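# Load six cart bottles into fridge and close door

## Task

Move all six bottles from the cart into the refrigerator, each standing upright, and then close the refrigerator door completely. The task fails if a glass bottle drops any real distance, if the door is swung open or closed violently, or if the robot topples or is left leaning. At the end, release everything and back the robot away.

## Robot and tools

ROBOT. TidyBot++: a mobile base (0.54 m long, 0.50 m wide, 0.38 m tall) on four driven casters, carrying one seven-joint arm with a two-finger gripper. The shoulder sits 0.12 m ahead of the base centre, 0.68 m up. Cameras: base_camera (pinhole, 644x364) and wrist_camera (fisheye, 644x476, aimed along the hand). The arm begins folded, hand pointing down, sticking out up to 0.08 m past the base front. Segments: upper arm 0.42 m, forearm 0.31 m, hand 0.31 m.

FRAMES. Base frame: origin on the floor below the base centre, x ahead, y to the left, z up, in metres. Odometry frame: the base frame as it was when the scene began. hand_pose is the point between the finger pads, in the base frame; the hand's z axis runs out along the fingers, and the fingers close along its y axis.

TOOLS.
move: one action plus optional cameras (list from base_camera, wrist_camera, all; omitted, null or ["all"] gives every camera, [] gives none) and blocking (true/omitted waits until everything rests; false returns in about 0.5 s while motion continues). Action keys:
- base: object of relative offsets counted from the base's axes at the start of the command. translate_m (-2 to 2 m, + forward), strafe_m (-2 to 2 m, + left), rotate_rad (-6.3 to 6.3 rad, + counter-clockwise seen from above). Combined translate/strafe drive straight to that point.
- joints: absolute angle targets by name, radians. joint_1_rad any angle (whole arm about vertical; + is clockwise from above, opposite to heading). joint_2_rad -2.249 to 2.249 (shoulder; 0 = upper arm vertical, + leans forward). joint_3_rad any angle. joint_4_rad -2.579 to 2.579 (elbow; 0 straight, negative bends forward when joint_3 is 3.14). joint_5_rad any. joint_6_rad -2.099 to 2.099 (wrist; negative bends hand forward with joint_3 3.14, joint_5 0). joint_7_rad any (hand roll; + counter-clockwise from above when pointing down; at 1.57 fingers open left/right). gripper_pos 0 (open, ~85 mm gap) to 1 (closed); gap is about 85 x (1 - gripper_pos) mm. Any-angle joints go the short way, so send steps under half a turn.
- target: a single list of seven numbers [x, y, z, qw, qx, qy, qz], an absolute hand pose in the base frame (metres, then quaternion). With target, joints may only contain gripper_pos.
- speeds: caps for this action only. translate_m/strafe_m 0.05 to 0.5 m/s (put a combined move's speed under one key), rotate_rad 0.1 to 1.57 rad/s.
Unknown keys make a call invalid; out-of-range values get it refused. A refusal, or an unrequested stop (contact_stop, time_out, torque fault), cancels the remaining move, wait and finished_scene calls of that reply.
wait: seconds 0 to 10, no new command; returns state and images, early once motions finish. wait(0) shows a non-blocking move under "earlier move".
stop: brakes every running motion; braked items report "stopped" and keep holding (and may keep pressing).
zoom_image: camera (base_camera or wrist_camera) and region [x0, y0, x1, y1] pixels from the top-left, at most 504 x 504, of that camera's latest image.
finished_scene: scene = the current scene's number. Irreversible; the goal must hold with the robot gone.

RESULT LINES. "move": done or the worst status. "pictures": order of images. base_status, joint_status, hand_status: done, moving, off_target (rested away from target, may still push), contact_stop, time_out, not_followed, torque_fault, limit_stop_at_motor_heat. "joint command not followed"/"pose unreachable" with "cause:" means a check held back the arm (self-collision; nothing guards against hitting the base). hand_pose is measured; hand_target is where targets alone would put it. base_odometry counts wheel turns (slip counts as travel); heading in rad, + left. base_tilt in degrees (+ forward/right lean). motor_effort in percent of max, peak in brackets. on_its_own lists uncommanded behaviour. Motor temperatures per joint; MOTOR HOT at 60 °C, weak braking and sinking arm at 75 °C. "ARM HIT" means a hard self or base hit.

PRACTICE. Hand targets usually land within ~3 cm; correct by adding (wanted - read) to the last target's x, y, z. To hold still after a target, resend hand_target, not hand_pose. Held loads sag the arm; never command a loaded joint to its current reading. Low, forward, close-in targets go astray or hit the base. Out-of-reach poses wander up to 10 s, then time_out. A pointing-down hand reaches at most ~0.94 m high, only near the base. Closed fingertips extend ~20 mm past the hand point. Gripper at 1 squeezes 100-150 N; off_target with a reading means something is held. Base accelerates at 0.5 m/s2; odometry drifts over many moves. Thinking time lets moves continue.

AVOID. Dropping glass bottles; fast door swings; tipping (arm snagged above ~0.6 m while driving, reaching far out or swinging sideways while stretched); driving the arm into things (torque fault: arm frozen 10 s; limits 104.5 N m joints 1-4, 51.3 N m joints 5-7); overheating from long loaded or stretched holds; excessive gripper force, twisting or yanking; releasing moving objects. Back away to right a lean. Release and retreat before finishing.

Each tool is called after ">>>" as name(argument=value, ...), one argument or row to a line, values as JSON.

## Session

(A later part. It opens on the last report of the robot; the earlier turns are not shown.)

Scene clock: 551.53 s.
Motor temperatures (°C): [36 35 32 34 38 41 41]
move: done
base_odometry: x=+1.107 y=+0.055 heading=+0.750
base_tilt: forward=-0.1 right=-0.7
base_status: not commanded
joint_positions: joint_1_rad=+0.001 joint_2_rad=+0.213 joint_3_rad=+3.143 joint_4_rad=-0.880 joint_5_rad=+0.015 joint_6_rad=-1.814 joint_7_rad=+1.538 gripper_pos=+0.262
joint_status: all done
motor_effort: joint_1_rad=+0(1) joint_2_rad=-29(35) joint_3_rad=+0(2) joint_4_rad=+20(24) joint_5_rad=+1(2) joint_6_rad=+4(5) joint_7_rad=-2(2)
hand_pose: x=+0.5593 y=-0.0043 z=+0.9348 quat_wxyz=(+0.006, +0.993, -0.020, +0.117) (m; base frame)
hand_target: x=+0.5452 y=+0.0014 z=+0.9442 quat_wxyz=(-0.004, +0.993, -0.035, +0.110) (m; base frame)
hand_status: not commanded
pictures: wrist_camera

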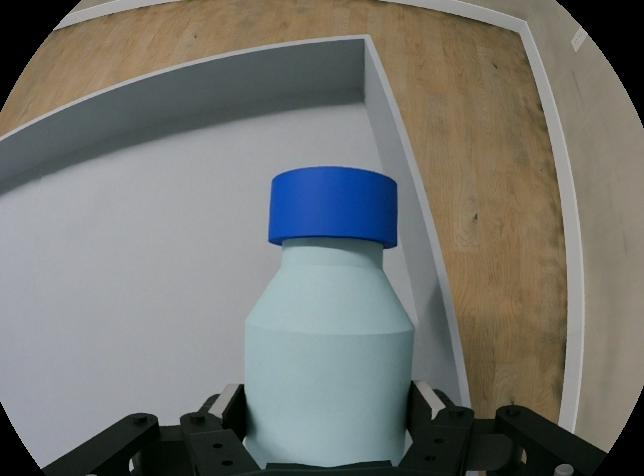

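>>> move(
  joints={"joint_1_rad":0,"joint_2_rad":0.05,"joint_3_rad":3.1416,"joint_4_rad":-1.0,"joint_5_rad":0,"joint_6_rad":-1.35,"joint_7_rad":1.57},
  cameras=[],
)

>>> move(
  joints={"joint_1_rad":0,"joint_2_rad":-0.094,"joint_3_rad":3.1416,"joint_4_rad":-1.708,"joint_5_rad":0,"joint_6_rad":0.12,"joint_7_rad":1.60},
  cameras=["wrist_camera"],
)

>>> move(
  base={"translate_m":-0.6,"strafe_m":0.1},
  cameras=["wrist_camera"],
)

Scene clock: 562.77 s.
Motor temperatures (°C): [36 35 32 34 38 41 41]
move: done
base_odometry: x=+1.107 y=+0.055 heading=+0.750
base_tilt: forward=-0.1 right=-0.7
base_status: not commanded
joint_positions: joint_1_rad=+0.001 joint_2_rad=+0.068 joint_3_rad=+3.143 joint_4_rad=-0.996 joint_5_rad=+0.015 joint_6_rad=-1.441 joint_7_rad=+1.538 gripper_pos=+0.262
joint_status: all done
motor_effort: joint_1_rad=+0(1) joint_2_rad=-25(31) joint_3_rad=+1(2) joint_4_rad=+23(23) joint_5_rad=+0(1) joint_6_rad=+9(10) joint_7_rad=-1(2)
hand_pose: x=+0.6074 y=-0.0046 z=+1.0041 quat_wxyz=(+0.003, +0.949, -0.018, +0.313) (m; base frame)
hand_target: x=+0.6230 y=+0.0014 z=+1.0289 quat_wxyz=(+0.000, +0.932, +0.000, +0.362) (m; base frame)
hand_status: not commanded
pictures: none
No camera images: "cameras" was empty.

Scene clock: 565.27 s.
Motor temperatures (°C): [36 35 32 34 38 41 41]
move: off_target
base_odometry: x=+1.107 y=+0.055 heading=+0.750
base_tilt: forward=-0.1 right=-0.6
base_status: not commanded
joint_positions: joint_1_rad=+0.001 joint_2_rad=-0.059 joint_3_rad=+3.143 joint_4_rad=-1.709 joint_5_rad=+0.015 joint_6_rad=+0.011 joint_7_rad=+1.550 gripper_pos=+0.262
joint_status: joint_6_rad off_target (ended at +0.011, target +0.120); the others done
motor_effort: joint_1_rad=+0(1) joint_2_rad=-26(29) joint_3_rad=+1(2) joint_4_rad=+29(30) joint_5_rad=+0(2) joint_6_rad=+14(15) joint_7_rad=-1(2)
hand_pose: x=+0.7183 y=-0.0001 z=+1.0557 quat_wxyz=(-0.001, +0.731, -0.003, +0.683) (m; base frame)
hand_target: x=+0.7039 y=+0.0014 z=+1.1110 quat_wxyz=(+0.011, +0.679, +0.010, +0.734) (m; base frame)
hand_status: not commanded
pictures: wrist_camera

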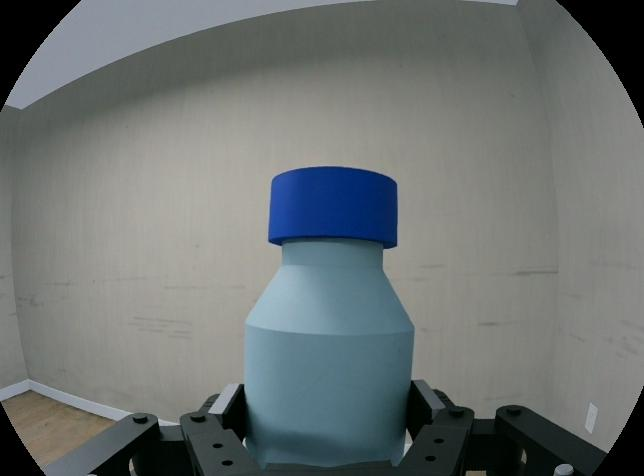

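Scene clock: 567.83 s.
Motor temperatures (°C): [36 35 32 34 38 41 41]
move: done
base_odometry: x=+0.600 y=-0.281 heading=+0.750
base_tilt: forward=-0.1 right=-0.7
base_status: done
joint_positions: joint_1_rad=+0.001 joint_2_rad=-0.076 joint_3_rad=+3.143 joint_4_rad=-1.713 joint_5_rad=+0.015 joint_6_rad=+0.020 joint_7_rad=+1.550 gripper_pos=+0.262
joint_status: not commanded
motor_effort: joint_1_rad=+0(1) joint_2_rad=-25(30) joint_3_rad=+0(3) joint_4_rad=+29(30) joint_5_rad=+0(1) joint_6_rad=+14(15) joint_7_rad=-1(2)
hand_pose: x=+0.7117 y=-0.0001 z=+1.0660 quat_wxyz=(-0.001, +0.723, -0.003, +0.690) (m; base frame)
hand_target: x=+0.7039 y=+0.0014 z=+1.1110 quat_wxyz=(+0.011, +0.679, +0.010, +0.734) (m; base frame)
hand_status: not commanded
pictures: wrist_camera

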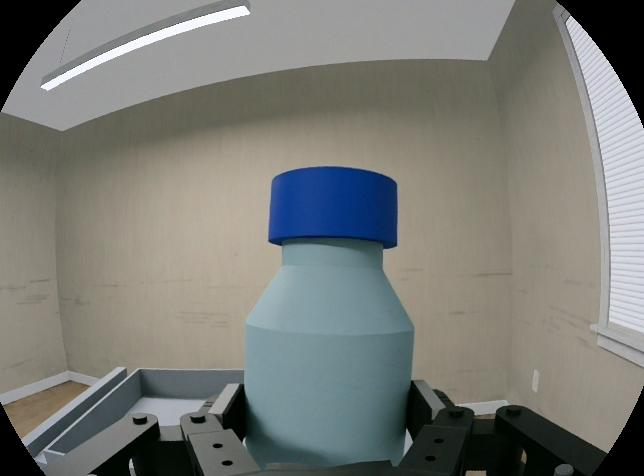

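>>> move(
  base={"rotate_rad":1.43},
  speeds={"rotate_rad":1.1},
  joints={"joint_1_rad":0,"joint_2_rad":-0.094,"joint_3_rad":3.1416,"joint_4_rad":-1.708,"joint_5_rad":0,"joint_6_rad":0.2,"joint_7_rad":1.62},
  cameras=[],
)

>>> move(
  base={"translate_m":0.48,"strafe_m":-0.152},
  cameras=["wrist_camera"],
)

Scene clock: 581.10 s.
Motor temperatures (°C): [36 35 32 34 38 41 41]
move: done
base_odometry: x=+0.600 y=-0.281 heading=+2.180
base_tilt: forward=-0.1 right=-0.7
base_status: done
joint_positions: joint_1_rad=+0.000 joint_2_rad=-0.071 joint_3_rad=+3.139 joint_4_rad=-1.718 joint_5_rad=+0.015 joint_6_rad=+0.108 joint_7_rad=+1.573 gripper_pos=+0.262
joint_status: all done
motor_effort: joint_1_rad=+0(3) joint_2_rad=-25(28) joint_3_rad=+1(4) joint_4_rad=+29(30) joint_5_rad=+0(1) joint_6_rad=+14(16) joint_7_rad=-1(2)
hand_pose: x=+0.7136 y=+0.0033 z=+1.0878 quat_wxyz=(+0.005, +0.696, +0.008, +0.718) (m; base frame)
hand_target: x=+0.7010 y=+0.0013 z=+1.1358 quat_wxyz=(+0.019, +0.649, +0.016, +0.760) (m; base frame)
hand_status: not commanded
pictures: none
No camera images: "cameras" was empty.

Scene clock: 583.53 s.
Motor temperatures (°C): [36 35 32 34 38 41 41]
move: done
base_odometry: x=+0.450 y=+0.200 heading=+2.180
base_tilt: forward=-0.1 right=-0.6
base_status: done
joint_positions: joint_1_rad=+0.000 joint_2_rad=-0.064 joint_3_rad=+3.139 joint_4_rad=-1.718 joint_5_rad=+0.015 joint_6_rad=+0.108 joint_7_rad=+1.573 gripper_pos=+0.262
joint_status: not commanded
motor_effort: joint_1_rad=+0(1) joint_2_rad=-26(29) joint_3_rad=+1(2) joint_4_rad=+28(30) joint_5_rad=+0(1) joint_6_rad=+14(14) joint_7_rad=+0(2)
hand_pose: x=+0.7164 y=+0.0033 z=+1.0835 quat_wxyz=(+0.005, +0.698, +0.008, +0.716) (m; base frame)
hand_target: x=+0.7010 y=+0.0013 z=+1.1358 quat_wxyz=(+0.019, +0.649, +0.016, +0.760) (m; base frame)
hand_status: not commanded
pictures: wrist_camera

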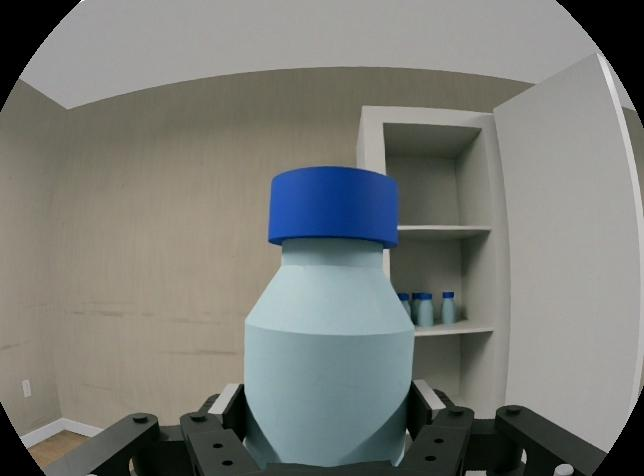

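>>> move(
  base={"translate_m":0.523,"strafe_m":-0.465},
  joints={"joint_1_rad":0.2,"joint_2_rad":0.175,"joint_3_rad":3.1416,"joint_4_rad":-1.52,"joint_5_rad":0,"joint_6_rad":0.26,"joint_7_rad":1.59},
  cameras=["wrist_camera"],
)

Scene clock: 588.40 s.
Motor temperatures (°C): [36 35 32 34 38 41 41]
move: off_target
base_odometry: x=+0.532 y=+0.895 heading=+2.180
base_tilt: forward=-0.1 right=-0.7
base_status: done
joint_positions: joint_1_rad=+0.184 joint_2_rad=+0.205 joint_3_rad=+3.140 joint_4_rad=-1.552 joint_5_rad=+0.015 joint_6_rad=+0.157 joint_7_rad=+1.573 gripper_pos=+0.262
joint_status: joint_6_rad off_target (ended at +0.157, target +0.260); the others done
motor_effort: joint_1_rad=+0(3) joint_2_rad=-37(40) joint_3_rad=+1(4) joint_4_rad=+28(30) joint_5_rad=+0(2) joint_6_rad=+14(15) joint_7_rad=+0(2)
hand_pose: x=+0.8133 y=-0.1258 z=+1.0269 quat_wxyz=(+0.069, +0.715, -0.058, +0.694) (m; base frame)
hand_target: x=+0.7991 y=-0.1365 z=+1.0994 quat_wxyz=(+0.082, +0.655, -0.059, +0.749) (m; base frame)
hand_status: not commanded
pictures: wrist_camera

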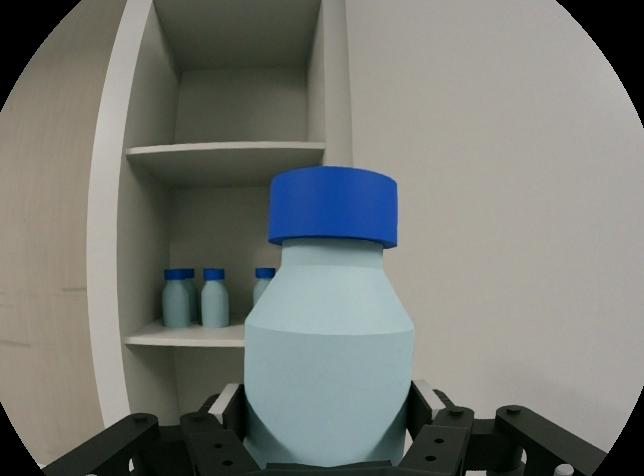

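>>> move(
  base={"translate_m":0.45,"strafe_m":-0.012},
  speeds={"translate_m":0.35},
)

Scene clock: 594.57 s.
Motor temperatures (°C): [36 35 32 34 38 42 41]
move: done
base_odometry: x=+0.284 y=+1.271 heading=+2.180
base_tilt: forward=-0.2 right=-0.7
base_status: done
joint_positions: joint_1_rad=+0.184 joint_2_rad=+0.204 joint_3_rad=+3.140 joint_4_rad=-1.550 joint_5_rad=+0.015 joint_6_rad=+0.159 joint_7_rad=+1.573 gripper_pos=+0.262
joint_status: not commanded
motor_effort: joint_1_rad=+0(1) joint_2_rad=-36(39) joint_3_rad=+1(2) joint_4_rad=+28(30) joint_5_rad=+1(1) joint_6_rad=+14(15) joint_7_rad=-1(2)
hand_pose: x=+0.8134 y=-0.1260 z=+1.0286 quat_wxyz=(+0.069, +0.713, -0.058, +0.695) (m; base frame)
hand_target: x=+0.7991 y=-0.1365 z=+1.0994 quat_wxyz=(+0.082, +0.655, -0.059, +0.749) (m; base frame)
hand_status: not commanded
pictures: base_camera, wrist_camera

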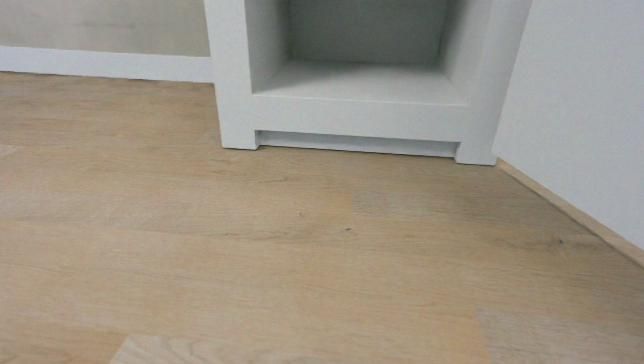

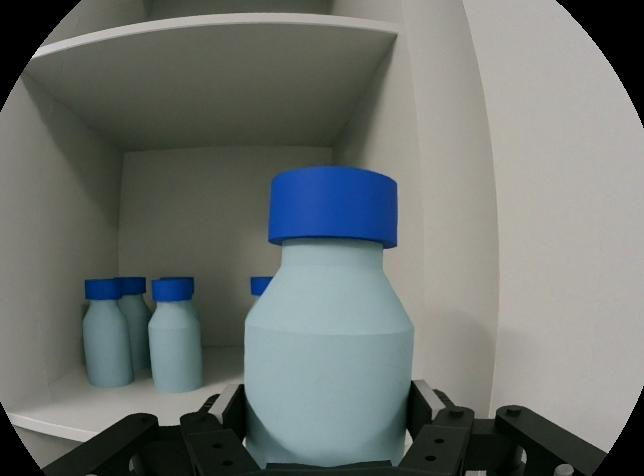

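>>> move(
  base={"translate_m":0.29,"strafe_m":-0.004},
  speeds={"translate_m":0.25},
)

>>> move(
  joints={"joint_1_rad":0.2,"joint_2_rad":0.20,"joint_3_rad":3.1416,"joint_4_rad":-1.61,"joint_5_rad":0,"joint_6_rad":0.38,"joint_7_rad":1.59},
  cameras=["wrist_camera"],
)

Scene clock: 601.30 s.
Motor temperatures (°C): [36 35 32 34 38 42 41]
move: done
base_odometry: x=+0.121 y=+1.511 heading=+2.180
base_tilt: forward=-0.1 right=-0.7
base_status: done
joint_positions: joint_1_rad=+0.184 joint_2_rad=+0.204 joint_3_rad=+3.140 joint_4_rad=-1.549 joint_5_rad=+0.015 joint_6_rad=+0.160 joint_7_rad=+1.573 gripper_pos=+0.262
joint_status: not commanded
motor_effort: joint_1_rad=+0(1) joint_2_rad=-36(40) joint_3_rad=+1(2) joint_4_rad=+28(29) joint_5_rad=+0(1) joint_6_rad=+14(15) joint_7_rad=-1(2)
hand_pose: x=+0.8132 y=-0.1260 z=+1.0299 quat_wxyz=(+0.069, +0.713, -0.058, +0.696) (m; base frame)
hand_target: x=+0.7991 y=-0.1365 z=+1.0994 quat_wxyz=(+0.082, +0.655, -0.059, +0.749) (m; base frame)
hand_status: not commanded
pictures: base_camera, wrist_camera

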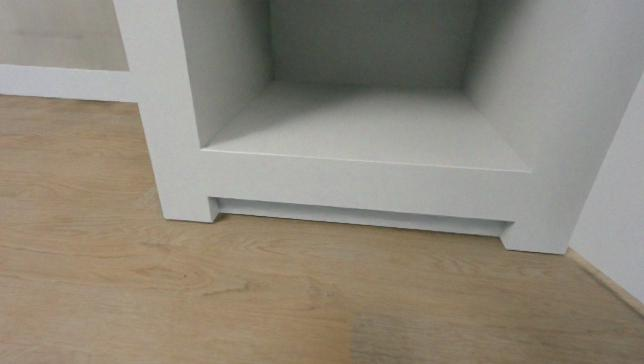

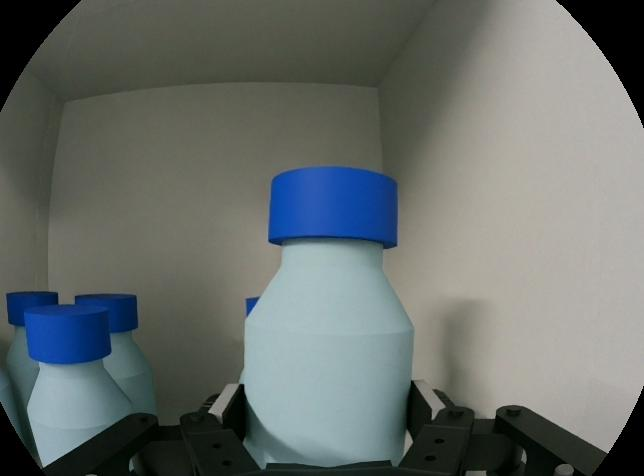

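Scene clock: 602.50 s.
Motor temperatures (°C): [36 35 32 34 38 42 41]
move: off_target
base_odometry: x=+0.121 y=+1.511 heading=+2.180
base_tilt: forward=-0.1 right=-0.7
base_status: not commanded
joint_positions: joint_1_rad=+0.184 joint_2_rad=+0.220 joint_3_rad=+3.140 joint_4_rad=-1.614 joint_5_rad=+0.015 joint_6_rad=+0.275 joint_7_rad=+1.573 gripper_pos=+0.262
joint_status: joint_6_rad off_target (ended at +0.275, target +0.380); the others done
motor_effort: joint_1_rad=+0(1) joint_2_rad=-36(38) joint_3_rad=+1(2) joint_4_rad=+28(29) joint_5_rad=+0(2) joint_6_rad=+14(15) joint_7_rad=-1(2)
hand_pose: x=+0.8142 y=-0.1257 z=+1.0144 quat_wxyz=(+0.069, +0.701, -0.057, +0.708) (m; base frame)
hand_target: x=+0.8026 y=-0.1372 z=+1.0634 quat_wxyz=(+0.083, +0.653, -0.059, +0.751) (m; base frame)
hand_status: not commanded
pictures: wrist_camera

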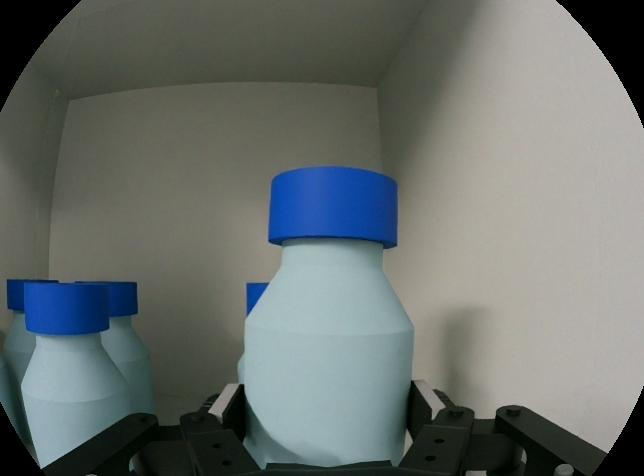

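>>> move(
)

Scene clock: 610.93 s.
Motor temperatures (°C): [36 35 32 34 38 42 41]
base_odometry: x=+0.121 y=+1.511 heading=+2.180
base_tilt: forward=-0.1 right=-0.7
base_status: not commanded
joint_positions: joint_1_rad=+0.184 joint_2_rad=+0.220 joint_3_rad=+3.140 joint_4_rad=-1.614 joint_5_rad=+0.015 joint_6_rad=+0.275 joint_7_rad=+1.573 gripper_pos=+0.262
joint_status: joint_6_rad off_target (ended at +0.275, target +0.380); the others done
motor_effort: joint_1_rad=+0(1) joint_2_rad=-37(38) joint_3_rad=+2(2) joint_4_rad=+28(29) joint_5_rad=+1(2) joint_6_rad=+14(15) joint_7_rad=-1(2)
hand_pose: x=+0.8142 y=-0.1257 z=+1.0144 quat_wxyz=(+0.069, +0.701, -0.057, +0.708) (m; base frame)
hand_target: x=+0.8026 y=-0.1372 z=+1.0634 quat_wxyz=(+0.083, +0.653, -0.059, +0.751) (m; base frame)
hand_status: not commanded
pictures: base_camera, wrist_camera

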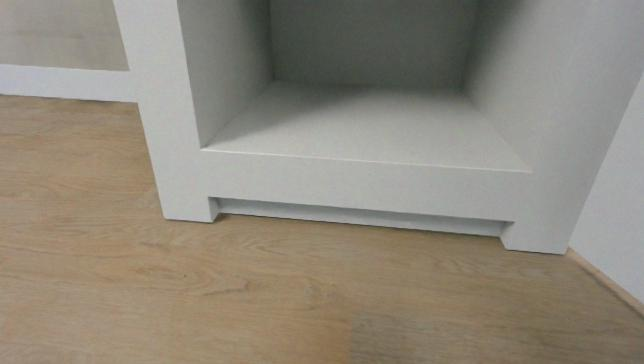

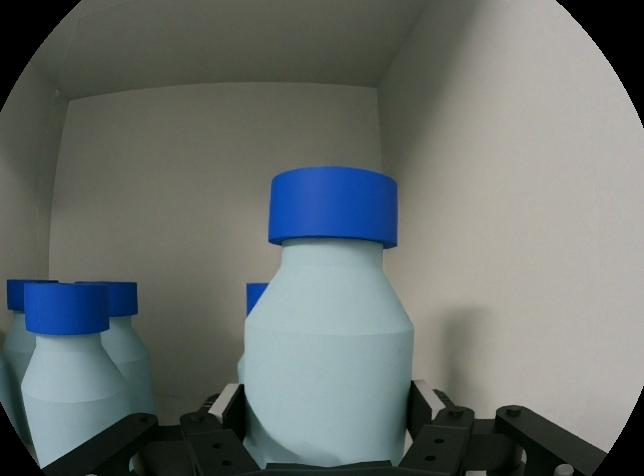

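>>> move(
  joints={"joint_2_rad":0.215,"joint_4_rad":-1.68,"joint_6_rad":0.49},
  cameras=[],
)

>>> move(
  joints={"joint_2_rad":0.222,"joint_4_rad":-1.705,"joint_6_rad":0.52},
  cameras=["wrist_camera"],
)

Scene clock: 613.90 s.
Motor temperatures (°C): [36 35 32 34 38 42 41]
move: off_target
base_odometry: x=+0.121 y=+1.511 heading=+2.180
base_tilt: forward=-0.1 right=-0.7
base_status: not commanded
joint_positions: joint_1_rad=+0.184 joint_2_rad=+0.233 joint_3_rad=+3.140 joint_4_rad=-1.683 joint_5_rad=+0.015 joint_6_rad=+0.386 joint_7_rad=+1.573 gripper_pos=+0.262
joint_status: joint_6_rad off_target (ended at +0.386, target +0.490); the others done
motor_effort: joint_1_rad=+0(0) joint_2_rad=-37(38) joint_3_rad=+1(2) joint_4_rad=+27(29) joint_5_rad=+0(1) joint_6_rad=+14(15) joint_7_rad=-1(2)
hand_pose: x=+0.8120 y=-0.1248 z=+0.9969 quat_wxyz=(+0.070, +0.691, -0.055, +0.718) (m; base frame)
hand_target: x=+0.8002 y=-0.1367 z=+1.0441 quat_wxyz=(+0.084, +0.643, -0.058, +0.759) (m; base frame)
hand_status: not commanded
pictures: none
No camera images: "cameras" was empty.

Scene clock: 614.57 s.
Motor temperatures (°C): [36 35 32 34 38 42 41]
move: off_target
base_odometry: x=+0.121 y=+1.511 heading=+2.180
base_tilt: forward=-0.1 right=-0.8
base_status: not commanded
joint_positions: joint_1_rad=+0.184 joint_2_rad=+0.238 joint_3_rad=+3.140 joint_4_rad=-1.708 joint_5_rad=+0.015 joint_6_rad=+0.419 joint_7_rad=+1.573 gripper_pos=+0.262
joint_status: joint_6_rad off_target (ended at +0.419, target +0.520); the others done
motor_effort: joint_1_rad=+0(0) joint_2_rad=-36(37) joint_3_rad=+1(2) joint_4_rad=+27(29) joint_5_rad=+1(1) joint_6_rad=+14(15) joint_7_rad=-1(2)
hand_pose: x=+0.8105 y=-0.1243 z=+0.9892 quat_wxyz=(+0.069, +0.689, -0.055, +0.719) (m; base frame)
hand_target: x=+0.7998 y=-0.1367 z=+1.0334 quat_wxyz=(+0.083, +0.644, -0.058, +0.758) (m; base frame)
hand_status: not commanded
pictures: wrist_camera

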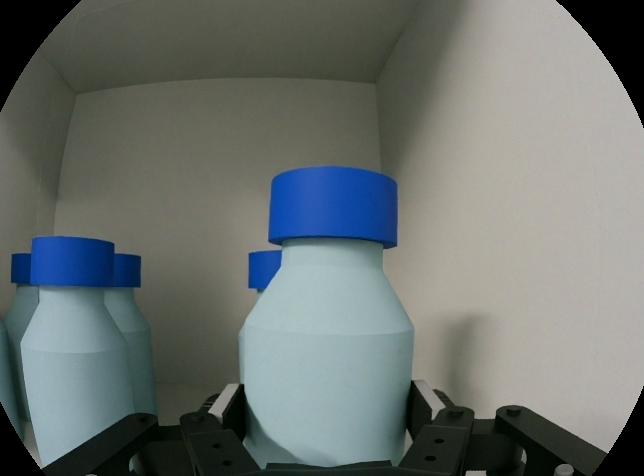

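>>> move(
  joints={"joint_2_rad":0.228,"joint_4_rad":-1.725,"joint_6_rad":0.545},
  cameras=[],
)

>>> move(
  joints={"joint_2_rad":0.232,"joint_4_rad":-1.74,"joint_6_rad":0.563},
  cameras=["wrist_camera"],
)

Scene clock: 616.63 s.
Motor temperatures (°C): [36 35 32 34 38 42 41]
move: off_target
base_odometry: x=+0.121 y=+1.511 heading=+2.180
base_tilt: forward=-0.1 right=-0.7
base_status: not commanded
joint_positions: joint_1_rad=+0.184 joint_2_rad=+0.243 joint_3_rad=+3.140 joint_4_rad=-1.728 joint_5_rad=+0.015 joint_6_rad=+0.445 joint_7_rad=+1.573 gripper_pos=+0.262
joint_status: joint_6_rad off_target (ended at +0.445, target +0.545); the others done
motor_effort: joint_1_rad=+0(0) joint_2_rad=-37(37) joint_3_rad=+2(2) joint_4_rad=+27(28) joint_5_rad=+0(1) joint_6_rad=+14(15) joint_7_rad=+0(2)
hand_pose: x=+0.8098 y=-0.1241 z=+0.9817 quat_wxyz=(+0.069, +0.689, -0.055, +0.719) (m; base frame)
hand_target: x=+0.7994 y=-0.1366 z=+1.0249 quat_wxyz=(+0.083, +0.645, -0.058, +0.758) (m; base frame)
hand_status: not commanded
pictures: none
No camera images: "cameras" was empty.

Scene clock: 617.20 s.
Motor temperatures (°C): [36 35 32 34 38 42 41]
move: off_target
base_odometry: x=+0.121 y=+1.511 heading=+2.180
base_tilt: forward=+0.0 right=-0.7
base_status: not commanded
joint_positions: joint_1_rad=+0.184 joint_2_rad=+0.246 joint_3_rad=+3.140 joint_4_rad=-1.742 joint_5_rad=+0.015 joint_6_rad=+0.462 joint_7_rad=+1.573 gripper_pos=+0.262
joint_status: joint_6_rad off_target (ended at +0.462, target +0.563); the others done
motor_effort: joint_1_rad=+0(0) joint_2_rad=-37(37) joint_3_rad=+1(1) joint_4_rad=+27(28) joint_5_rad=+0(1) joint_6_rad=+14(15) joint_7_rad=-1(2)
hand_pose: x=+0.8089 y=-0.1239 z=+0.9762 quat_wxyz=(+0.069, +0.689, -0.055, +0.719) (m; base frame)
hand_target: x=+0.7988 y=-0.1365 z=+1.0187 quat_wxyz=(+0.083, +0.645, -0.058, +0.757) (m; base frame)
hand_status: not commanded
pictures: wrist_camera

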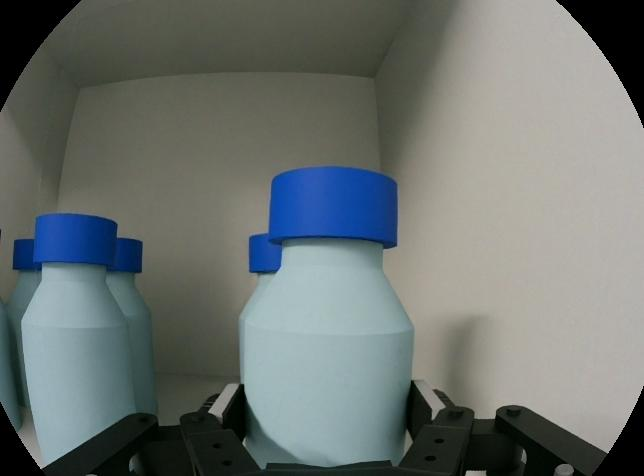

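>>> move(
  joints={"joint_2_rad":0.235,"joint_4_rad":-1.75,"joint_6_rad":0.576},
  cameras=[],
)

>>> move(
  joints={"joint_2_rad":0.238,"joint_4_rad":-1.76,"joint_6_rad":0.589},
  cameras=["wrist_camera"],
)

Scene clock: 621.07 s.
Motor temperatures (°C): [36 35 32 34 38 42 41]
move: off_target
base_odometry: x=+0.121 y=+1.511 heading=+2.180
base_tilt: forward=-0.1 right=-0.7
base_status: not commanded
joint_positions: joint_1_rad=+0.184 joint_2_rad=+0.249 joint_3_rad=+3.140 joint_4_rad=-1.752 joint_5_rad=+0.015 joint_6_rad=+0.475 joint_7_rad=+1.573 gripper_pos=+0.262
joint_status: joint_6_rad off_target (ended at +0.475, target +0.576); the others done
motor_effort: joint_1_rad=+0(0) joint_2_rad=-37(37) joint_3_rad=+0(1) joint_4_rad=+26(28) joint_5_rad=+0(1) joint_6_rad=+14(15) joint_7_rad=-1(1)
hand_pose: x=+0.8084 y=-0.1237 z=+0.9728 quat_wxyz=(+0.069, +0.689, -0.055, +0.720) (m; base frame)
hand_target: x=+0.7984 y=-0.1364 z=+1.0147 quat_wxyz=(+0.083, +0.645, -0.058, +0.757) (m; base frame)
hand_status: not commanded
pictures: none
No camera images: "cameras" was empty.

Scene clock: 621.60 s.
Motor temperatures (°C): [36 35 32 34 38 42 41]
move: off_target
base_odometry: x=+0.121 y=+1.511 heading=+2.180
base_tilt: forward=+0.0 right=-0.7
base_status: not commanded
joint_positions: joint_1_rad=+0.184 joint_2_rad=+0.249 joint_3_rad=+3.140 joint_4_rad=-1.760 joint_5_rad=+0.015 joint_6_rad=+0.490 joint_7_rad=+1.573 gripper_pos=+0.262
joint_status: joint_6_rad off_target (ended at +0.490, target +0.589); the others done
motor_effort: joint_1_rad=+0(0) joint_2_rad=-36(38) joint_3_rad=+1(1) joint_4_rad=+27(27) joint_5_rad=+1(1) joint_6_rad=+13(14) joint_7_rad=-1(2)
hand_pose: x=+0.8073 y=-0.1234 z=+0.9722 quat_wxyz=(+0.069, +0.686, -0.055, +0.722) (m; base frame)
hand_target: x=+0.7980 y=-0.1363 z=+1.0106 quat_wxyz=(+0.083, +0.645, -0.058, +0.757) (m; base frame)
hand_status: not commanded
pictures: wrist_camera

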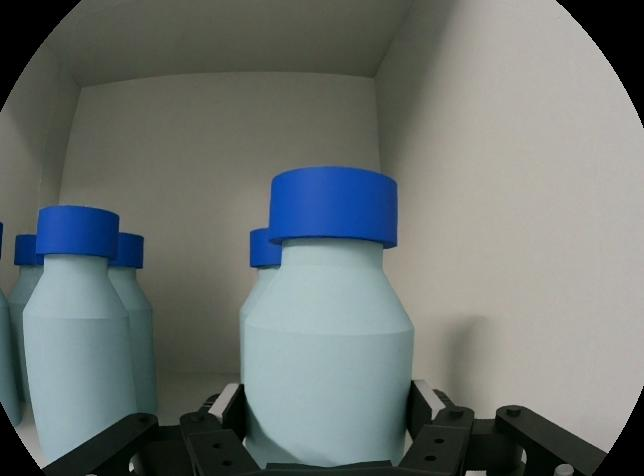

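>>> move(
  joints={"joint_2_rad":0.243,"joint_4_rad":-1.768,"joint_6_rad":0.598},
  cameras=[],
)

>>> move(
  joints={"joint_2_rad":0.248,"joint_4_rad":-1.778,"joint_6_rad":0.607},
  cameras=["wrist_camera"],
)

Scene clock: 626.53 s.
Motor temperatures (°C): [36 35 32 34 38 42 41]
move: off_target
base_odometry: x=+0.121 y=+1.511 heading=+2.180
base_tilt: forward=-0.1 right=-0.7
base_status: not commanded
joint_positions: joint_1_rad=+0.184 joint_2_rad=+0.251 joint_3_rad=+3.140 joint_4_rad=-1.764 joint_5_rad=+0.015 joint_6_rad=+0.502 joint_7_rad=+1.573 gripper_pos=+0.262
joint_status: joint_6_rad off_target (ended at +0.502, target +0.598); the others done
motor_effort: joint_1_rad=-1(1) joint_2_rad=-36(37) joint_3_rad=+1(1) joint_4_rad=+25(27) joint_5_rad=+0(1) joint_6_rad=+13(13) joint_7_rad=-1(1)
hand_pose: x=+0.8071 y=-0.1234 z=+0.9721 quat_wxyz=(+0.069, +0.684, -0.055, +0.724) (m; base frame)
hand_target: x=+0.7985 y=-0.1364 z=+1.0052 quat_wxyz=(+0.083, +0.647, -0.059, +0.756) (m; base frame)
hand_status: not commanded
pictures: none
No camera images: "cameras" was empty.

Scene clock: 627.03 s.
Motor temperatures (°C): [36 35 32 34 38 42 41]
move: done
base_odometry: x=+0.121 y=+1.511 heading=+2.180
base_tilt: forward=-0.1 right=-0.7
base_status: not commanded
joint_positions: joint_1_rad=+0.184 joint_2_rad=+0.253 joint_3_rad=+3.140 joint_4_rad=-1.770 joint_5_rad=+0.015 joint_6_rad=+0.516 joint_7_rad=+1.573 gripper_pos=+0.262
joint_status: all done
motor_effort: joint_1_rad=-1(1) joint_2_rad=-35(37) joint_3_rad=+0(1) joint_4_rad=+25(26) joint_5_rad=+1(1) joint_6_rad=+12(14) joint_7_rad=-1(1)
hand_pose: x=+0.8067 y=-0.1232 z=+0.9721 quat_wxyz=(+0.069, +0.682, -0.054, +0.726) (m; base frame)
hand_target: x=+0.7988 y=-0.1365 z=+0.9986 quat_wxyz=(+0.083, +0.649, -0.059, +0.754) (m; base frame)
hand_status: not commanded
pictures: wrist_camera

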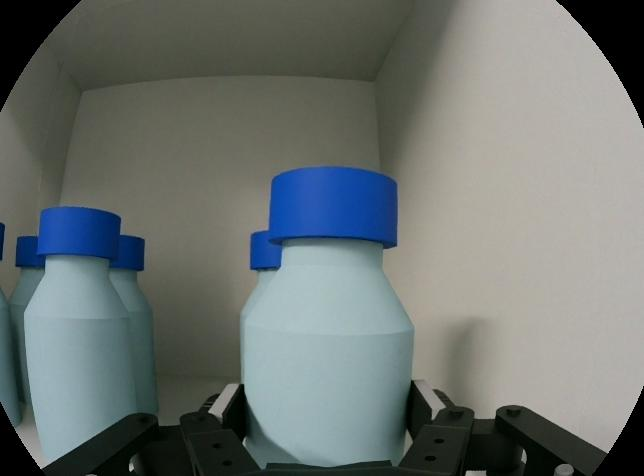

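>>> move(
  joints={"gripper_pos":0.12},
  cameras=["wrist_camera"],
)

>>> move(
  joints={"gripper_pos":0},
  cameras=["wrist_camera"],
)

Scene clock: 631.20 s.
Motor temperatures (°C): [36 35 32 34 38 42 41]
move: done
base_odometry: x=+0.121 y=+1.511 heading=+2.180
base_tilt: forward=-0.1 right=-0.7
base_status: not commanded
joint_positions: joint_1_rad=+0.184 joint_2_rad=+0.244 joint_3_rad=+3.140 joint_4_rad=-1.770 joint_5_rad=+0.015 joint_6_rad=+0.541 joint_7_rad=+1.573 gripper_pos=+0.120
joint_status: all done
motor_effort: joint_1_rad=+0(2) joint_2_rad=-30(35) joint_3_rad=+1(3) joint_4_rad=+22(25) joint_5_rad=+0(1) joint_6_rad=+9(13) joint_7_rad=-1(2)
hand_pose: x=+0.8035 y=-0.1225 z=+0.9862 quat_wxyz=(+0.071, +0.669, -0.053, +0.738) (m; base frame)
hand_target: x=+0.7988 y=-0.1365 z=+0.9986 quat_wxyz=(+0.083, +0.649, -0.059, +0.754) (m; base frame)
hand_status: not commanded
pictures: wrist_camera

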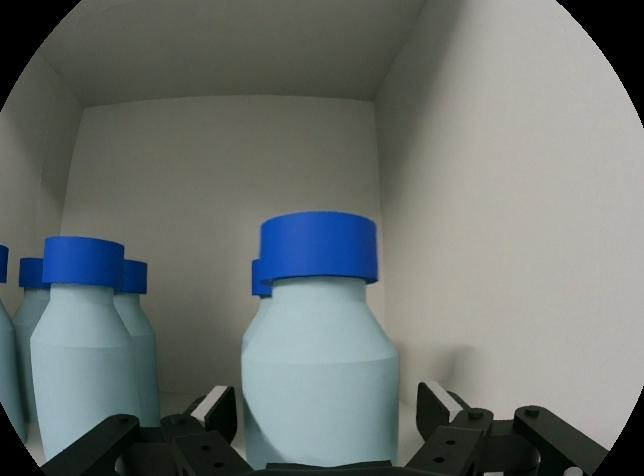

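Scene clock: 631.73 s.
Motor temperatures (°C): [36 35 32 34 38 42 41]
move: done
base_odometry: x=+0.121 y=+1.511 heading=+2.180
base_tilt: forward=-0.2 right=-0.7
base_status: not commanded
joint_positions: joint_1_rad=+0.184 joint_2_rad=+0.244 joint_3_rad=+3.140 joint_4_rad=-1.770 joint_5_rad=+0.015 joint_6_rad=+0.541 joint_7_rad=+1.573 gripper_pos=+0.000
joint_status: all done
motor_effort: joint_1_rad=+0(1) joint_2_rad=-30(30) joint_3_rad=+1(1) joint_4_rad=+21(22) joint_5_rad=+0(1) joint_6_rad=+9(10) joint_7_rad=-1(1)
hand_pose: x=+0.8035 y=-0.1225 z=+0.9862 quat_wxyz=(+0.071, +0.669, -0.053, +0.738) (m; base frame)
hand_target: x=+0.7988 y=-0.1365 z=+0.9986 quat_wxyz=(+0.083, +0.649, -0.059, +0.754) (m; base frame)
hand_status: not commanded
pictures: wrist_camera

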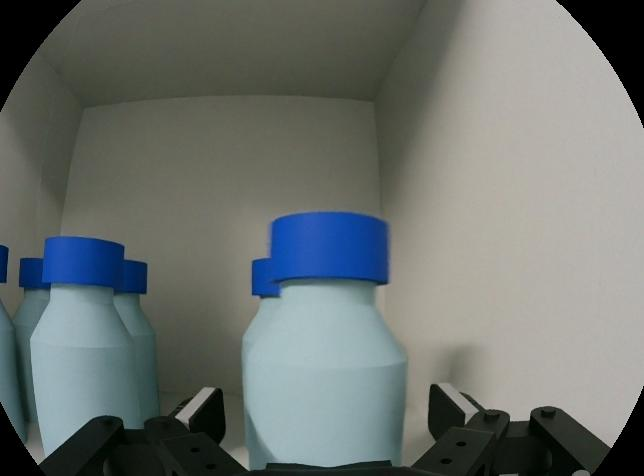

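>>> wait(
  seconds=1,
  cameras=["wrist_camera"],
)

Scene clock: 633.70 s.
Motor temperatures (°C): [36 35 32 34 38 42 41]
base_odometry: x=+0.121 y=+1.511 heading=+2.180
base_tilt: forward=-0.1 right=-0.7
base_status: not commanded
joint_positions: joint_1_rad=+0.184 joint_2_rad=+0.244 joint_3_rad=+3.140 joint_4_rad=-1.770 joint_5_rad=+0.015 joint_6_rad=+0.541 joint_7_rad=+1.573 gripper_pos=+0.000
joint_status: all done
motor_effort: joint_1_rad=+0(1) joint_2_rad=-30(30) joint_3_rad=+0(1) joint_4_rad=+21(22) joint_5_rad=+0(1) joint_6_rad=+9(10) joint_7_rad=-1(1)
hand_pose: x=+0.8035 y=-0.1225 z=+0.9862 quat_wxyz=(+0.071, +0.669, -0.053, +0.738) (m; base frame)
hand_target: x=+0.7988 y=-0.1365 z=+0.9986 quat_wxyz=(+0.083, +0.649, -0.059, +0.754) (m; base frame)
hand_status: not commanded
wait: 1.00 s; at rest from the start
pictures: wrist_camera

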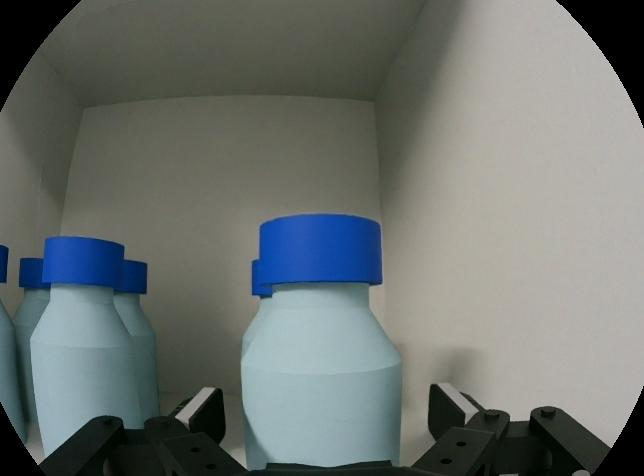

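>>> move(
  base={"translate_m":-0.2,"strafe_m":0.037},
  speeds={"translate_m":0.15},
  cameras=["wrist_camera"],
)

>>> move(
  base={"translate_m":-0.25,"strafe_m":0.045},
  speeds={"translate_m":0.3},
)

Scene clock: 638.50 s.
Motor temperatures (°C): [36 35 32 34 38 42 41]
move: done
base_odometry: x=+0.206 y=+1.326 heading=+2.180
base_tilt: forward=-0.1 right=-0.7
base_status: done
joint_positions: joint_1_rad=+0.185 joint_2_rad=+0.240 joint_3_rad=+3.140 joint_4_rad=-1.770 joint_5_rad=+0.015 joint_6_rad=+0.542 joint_7_rad=+1.573 gripper_pos=+0.000
joint_status: not commanded
motor_effort: joint_1_rad=+0(1) joint_2_rad=-30(33) joint_3_rad=+1(2) joint_4_rad=+21(22) joint_5_rad=+1(1) joint_6_rad=+9(10) joint_7_rad=-1(2)
hand_pose: x=+0.8023 y=-0.1226 z=+0.9889 quat_wxyz=(+0.071, +0.668, -0.053, +0.739) (m; base frame)
hand_target: x=+0.7988 y=-0.1365 z=+0.9986 quat_wxyz=(+0.083, +0.649, -0.059, +0.754) (m; base frame)
hand_status: not commanded
pictures: wrist_camera

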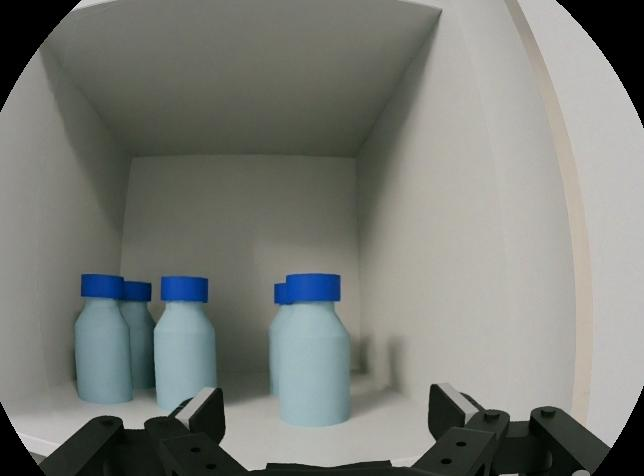

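Scene clock: 640.27 s.
Motor temperatures (°C): [36 35 32 34 38 42 41]
move: done
base_odometry: x=+0.312 y=+1.095 heading=+2.180
base_tilt: forward=-0.1 right=-0.7
base_status: done
joint_positions: joint_1_rad=+0.185 joint_2_rad=+0.239 joint_3_rad=+3.140 joint_4_rad=-1.770 joint_5_rad=+0.015 joint_6_rad=+0.542 joint_7_rad=+1.573 gripper_pos=+0.000
joint_status: not commanded
motor_effort: joint_1_rad=+0(1) joint_2_rad=-30(33) joint_3_rad=+1(2) joint_4_rad=+21(22) joint_5_rad=+0(1) joint_6_rad=+9(10) joint_7_rad=-2(2)
hand_pose: x=+0.8021 y=-0.1225 z=+0.9896 quat_wxyz=(+0.071, +0.667, -0.053, +0.740) (m; base frame)
hand_target: x=+0.7988 y=-0.1365 z=+0.9986 quat_wxyz=(+0.083, +0.649, -0.059, +0.754) (m; base frame)
hand_status: not commanded
pictures: base_camera, wrist_camera

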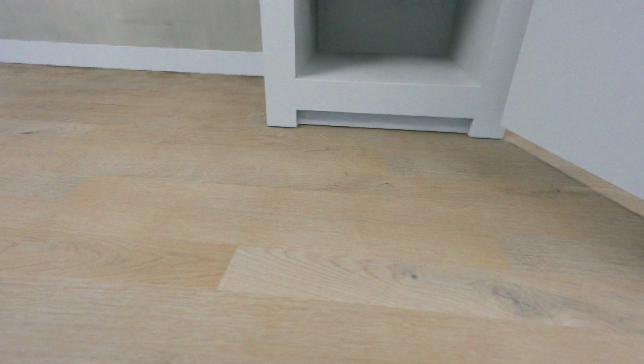

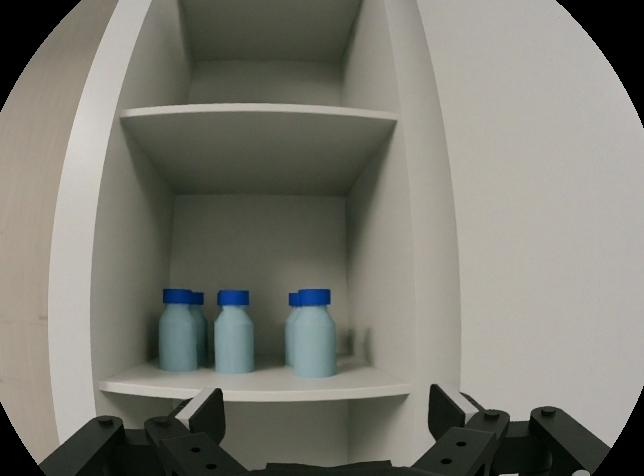

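>>> zoom_image(
  camera="wrist_camera",
  region=[120, 260, 380, 410],
)

Scaled by 1.938.

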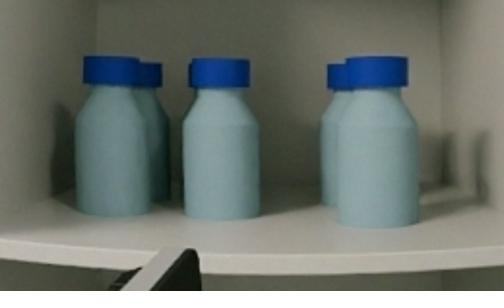

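>>> move(
  joints={"joint_1_rad":0,"joint_2_rad":-0.6,"joint_4_rad":-1.776,"joint_6_rad":-0.5,"gripper_pos":1},
  base={"translate_m":-0.22},
  cameras=[],
)

>>> move(
  base={"strafe_m":-0.58},
)

Scene clock: 656.37 s.
Motor temperatures (°C): [36 35 32 34 38 42 41]
move: done
base_odometry: x=+0.437 y=+0.914 heading=+2.180
base_tilt: forward=-0.2 right=-0.7
base_status: done
joint_positions: joint_1_rad=+0.024 joint_2_rad=-0.595 joint_3_rad=+3.140 joint_4_rad=-1.769 joint_5_rad=+0.015 joint_6_rad=-0.445 joint_7_rad=+1.573 gripper_pos=+0.999
joint_status: all done
motor_effort: joint_1_rad=+0(1) joint_2_rad=+0(35) joint_3_rad=+1(2) joint_4_rad=+21(24) joint_5_rad=+0(1) joint_6_rad=+9(11) joint_7_rad=-1(2)
hand_pose: x=+0.4839 y=-0.0085 z=+1.1366 quat_wxyz=(+0.016, +0.724, -0.004, +0.690) (m; base frame)
hand_target: x=+0.4812 y=+0.0013 z=+1.1173 quat_wxyz=(+0.006, +0.743, +0.007, +0.669) (m; base frame)
hand_status: not commanded
pictures: none
No camera images: "cameras" was empty.

Scene clock: 658.70 s.
Motor temperatures (°C): [36 35 32 34 38 42 41]
move: done
base_odometry: x=+0.913 y=+1.246 heading=+2.180
base_tilt: forward=-0.2 right=-0.7
base_status: done
joint_positions: joint_1_rad=+0.022 joint_2_rad=-0.595 joint_3_rad=+3.145 joint_4_rad=-1.769 joint_5_rad=+0.015 joint_6_rad=-0.448 joint_7_rad=+1.573 gripper_pos=+0.999
joint_status: not commanded
motor_effort: joint_1_rad=+0(0) joint_2_rad=+0(1) joint_3_rad=+2(4) joint_4_rad=+22(22) joint_5_rad=+0(1) joint_6_rad=+9(10) joint_7_rad=+0(2)
hand_pose: x=+0.4838 y=-0.0110 z=+1.1359 quat_wxyz=(+0.016, +0.725, -0.006, +0.689) (m; base frame)
hand_target: x=+0.4812 y=+0.0013 z=+1.1173 quat_wxyz=(+0.006, +0.743, +0.007, +0.669) (m; base frame)
hand_status: not commanded
pictures: base_camera, wrist_camera

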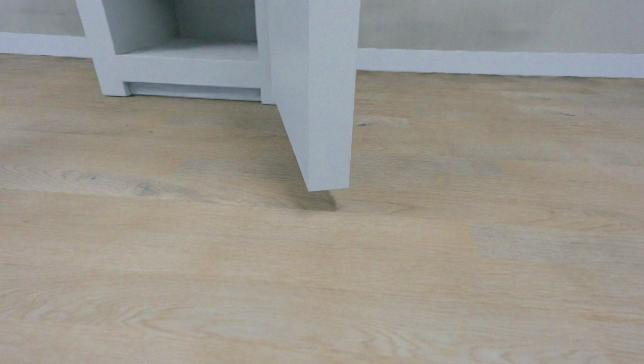

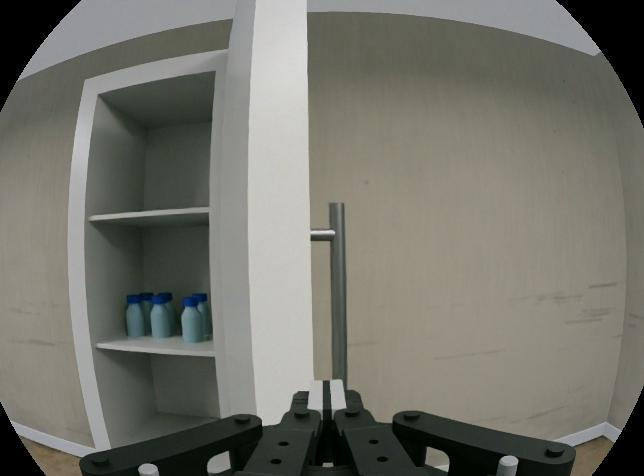

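>>> move(
  base={"strafe_m":-0.24},
  cameras=[],
)

>>> move(
  base={"translate_m":0.42},
  speeds={"translate_m":0.3},
)

Scene clock: 664.60 s.
Motor temperatures (°C): [36 35 32 34 38 42 41]
move: done
base_odometry: x=+1.110 y=+1.383 heading=+2.179
base_tilt: forward=-0.1 right=-0.7
base_status: done
joint_positions: joint_1_rad=+0.022 joint_2_rad=-0.595 joint_3_rad=+3.147 joint_4_rad=-1.769 joint_5_rad=+0.015 joint_6_rad=-0.448 joint_7_rad=+1.573 gripper_pos=+0.999
joint_status: not commanded
motor_effort: joint_1_rad=+0(0) joint_2_rad=+0(1) joint_3_rad=+2(4) joint_4_rad=+21(22) joint_5_rad=+0(1) joint_6_rad=+10(10) joint_7_rad=+0(1)
hand_pose: x=+0.4838 y=-0.0117 z=+1.1358 quat_wxyz=(+0.016, +0.725, -0.007, +0.689) (m; base frame)
hand_target: x=+0.4812 y=+0.0013 z=+1.1173 quat_wxyz=(+0.006, +0.743, +0.007, +0.669) (m; base frame)
hand_status: not commanded
pictures: none
No camera images: "cameras" was empty.

Scene clock: 666.97 s.
Motor temperatures (°C): [36 35 32 34 38 42 41]
move: done
base_odometry: x=+0.870 y=+1.728 heading=+2.179
base_tilt: forward=-0.2 right=-0.7
base_status: done
joint_positions: joint_1_rad=+0.022 joint_2_rad=-0.596 joint_3_rad=+3.147 joint_4_rad=-1.769 joint_5_rad=+0.015 joint_6_rad=-0.449 joint_7_rad=+1.573 gripper_pos=+0.999
joint_status: not commanded
motor_effort: joint_1_rad=+0(0) joint_2_rad=+0(4) joint_3_rad=+1(2) joint_4_rad=+22(23) joint_5_rad=+0(1) joint_6_rad=+9(10) joint_7_rad=+0(2)
hand_pose: x=+0.4833 y=-0.0117 z=+1.1358 quat_wxyz=(+0.016, +0.725, -0.007, +0.688) (m; base frame)
hand_target: x=+0.4812 y=+0.0013 z=+1.1173 quat_wxyz=(+0.006, +0.743, +0.007, +0.669) (m; base frame)
hand_status: not commanded
pictures: base_camera, wrist_camera

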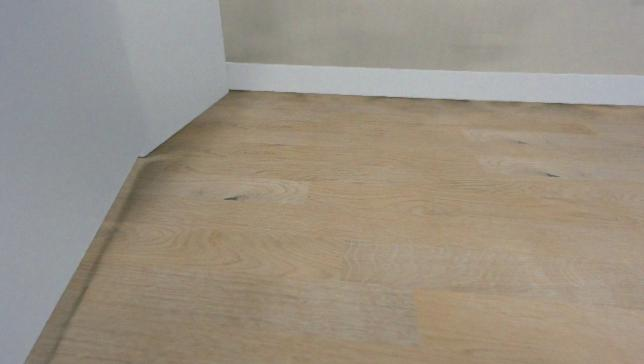

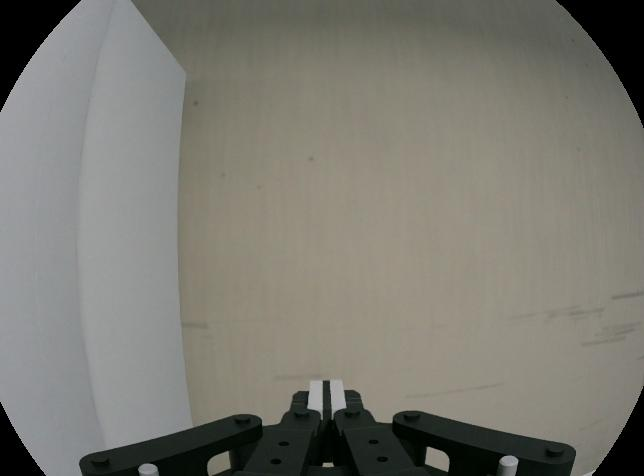

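>>> move(
  base={"translate_m":0.08},
  speeds={"translate_m":0.2},
  cameras=[],
)

>>> move(
  base={"strafe_m":0.2},
  speeds={"strafe_m":0.1},
)

Scene clock: 674.03 s.
Motor temperatures (°C): [36 35 32 34 38 42 41]
move: time_out
base_odometry: x=+0.826 y=+1.791 heading=+2.180
base_tilt: forward=-0.1 right=-0.7
base_status: translate_m time_out (by the wheels' count: +0.077 of +0.080)
joint_positions: joint_1_rad=+0.018 joint_2_rad=-0.591 joint_3_rad=+3.147 joint_4_rad=-1.768 joint_5_rad=+0.015 joint_6_rad=-0.454 joint_7_rad=+1.573 gripper_pos=+0.999
joint_status: not commanded
motor_effort: joint_1_rad=+0(5) joint_2_rad=+0(11) joint_3_rad=+1(8) joint_4_rad=+22(28) joint_5_rad=+0(2) joint_6_rad=+10(13) joint_7_rad=-2(2)
hand_pose: x=+0.4855 y=-0.0102 z=+1.1328 quat_wxyz=(+0.015, +0.728, -0.005, +0.685) (m; base frame)
hand_target: x=+0.4812 y=+0.0013 z=+1.1173 quat_wxyz=(+0.006, +0.743, +0.007, +0.669) (m; base frame)
hand_status: not commanded
pictures: none
No camera images: "cameras" was empty.

not run: a stop that you did not command came earlier in this reply.

>>> wait(
  seconds=0,
)

Scene clock: 675.07 s.
Motor temperatures (°C): [36 35 32 34 38 42 41]
base_odometry: x=+0.826 y=+1.791 heading=+2.180
base_tilt: forward=-0.1 right=-0.7
base_status: translate_m time_out (by the wheels' count: +0.077 of +0.080)
joint_positions: joint_1_rad=+0.018 joint_2_rad=-0.591 joint_3_rad=+3.147 joint_4_rad=-1.768 joint_5_rad=+0.015 joint_6_rad=-0.454 joint_7_rad=+1.573 gripper_pos=+0.999
joint_status: not commanded
motor_effort: joint_1_rad=+0(5) joint_2_rad=+0(11) joint_3_rad=+1(8) joint_4_rad=+22(28) joint_5_rad=+0(2) joint_6_rad=+10(13) joint_7_rad=-1(2)
hand_pose: x=+0.4855 y=-0.0102 z=+1.1328 quat_wxyz=(+0.015, +0.728, -0.005, +0.685) (m; base frame)
hand_target: x=+0.4812 y=+0.0013 z=+1.1173 quat_wxyz=(+0.006, +0.743, +0.007, +0.669) (m; base frame)
hand_status: not commanded
pictures: base_camera, wrist_camera

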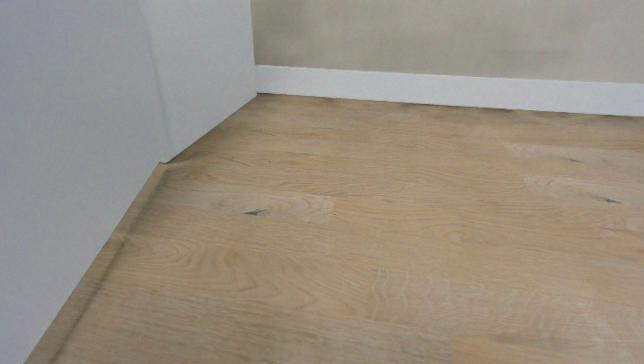

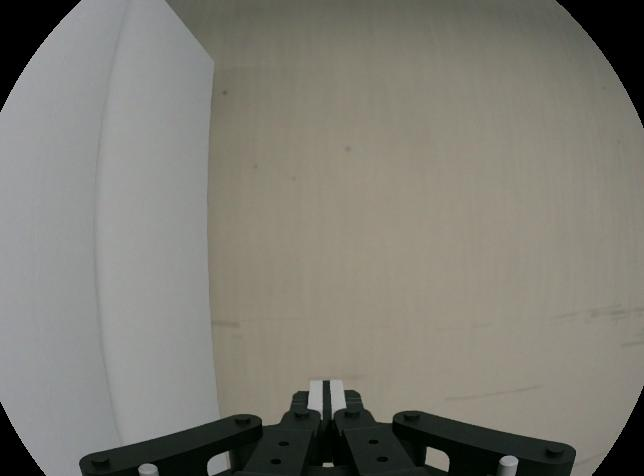

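>>> move(
  base={"translate_m":-0.12,"strafe_m":-0.06},
  speeds={"translate_m":0.2},
)

Scene clock: 681.70 s.
Motor temperatures (°C): [36 35 32 34 38 42 41]
move: done
base_odometry: x=+0.944 y=+1.727 heading=+2.180
base_tilt: forward=-0.1 right=-0.7
base_status: done
joint_positions: joint_1_rad=+0.018 joint_2_rad=-0.600 joint_3_rad=+3.147 joint_4_rad=-1.768 joint_5_rad=+0.015 joint_6_rad=-0.454 joint_7_rad=+1.573 gripper_pos=+0.999
joint_status: not commanded
motor_effort: joint_1_rad=+0(0) joint_2_rad=+1(4) joint_3_rad=+1(3) joint_4_rad=+22(23) joint_5_rad=+0(1) joint_6_rad=+10(10) joint_7_rad=+0(2)
hand_pose: x=+0.4815 y=-0.0100 z=+1.1359 quat_wxyz=(+0.015, +0.725, -0.005, +0.688) (m; base frame)
hand_target: x=+0.4812 y=+0.0013 z=+1.1173 quat_wxyz=(+0.006, +0.743, +0.007, +0.669) (m; base frame)
hand_status: not commanded
pictures: base_camera, wrist_camera

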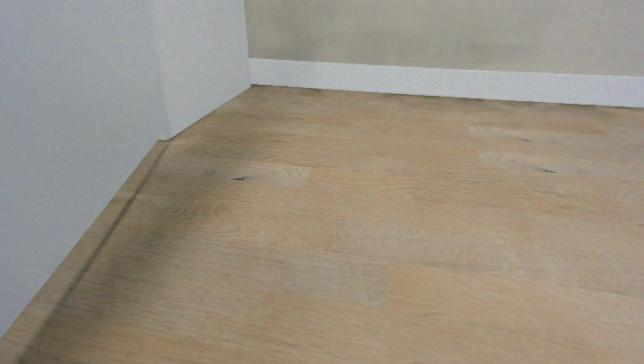

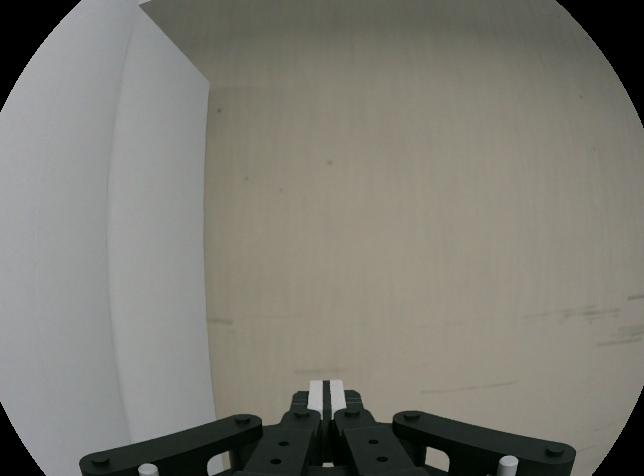

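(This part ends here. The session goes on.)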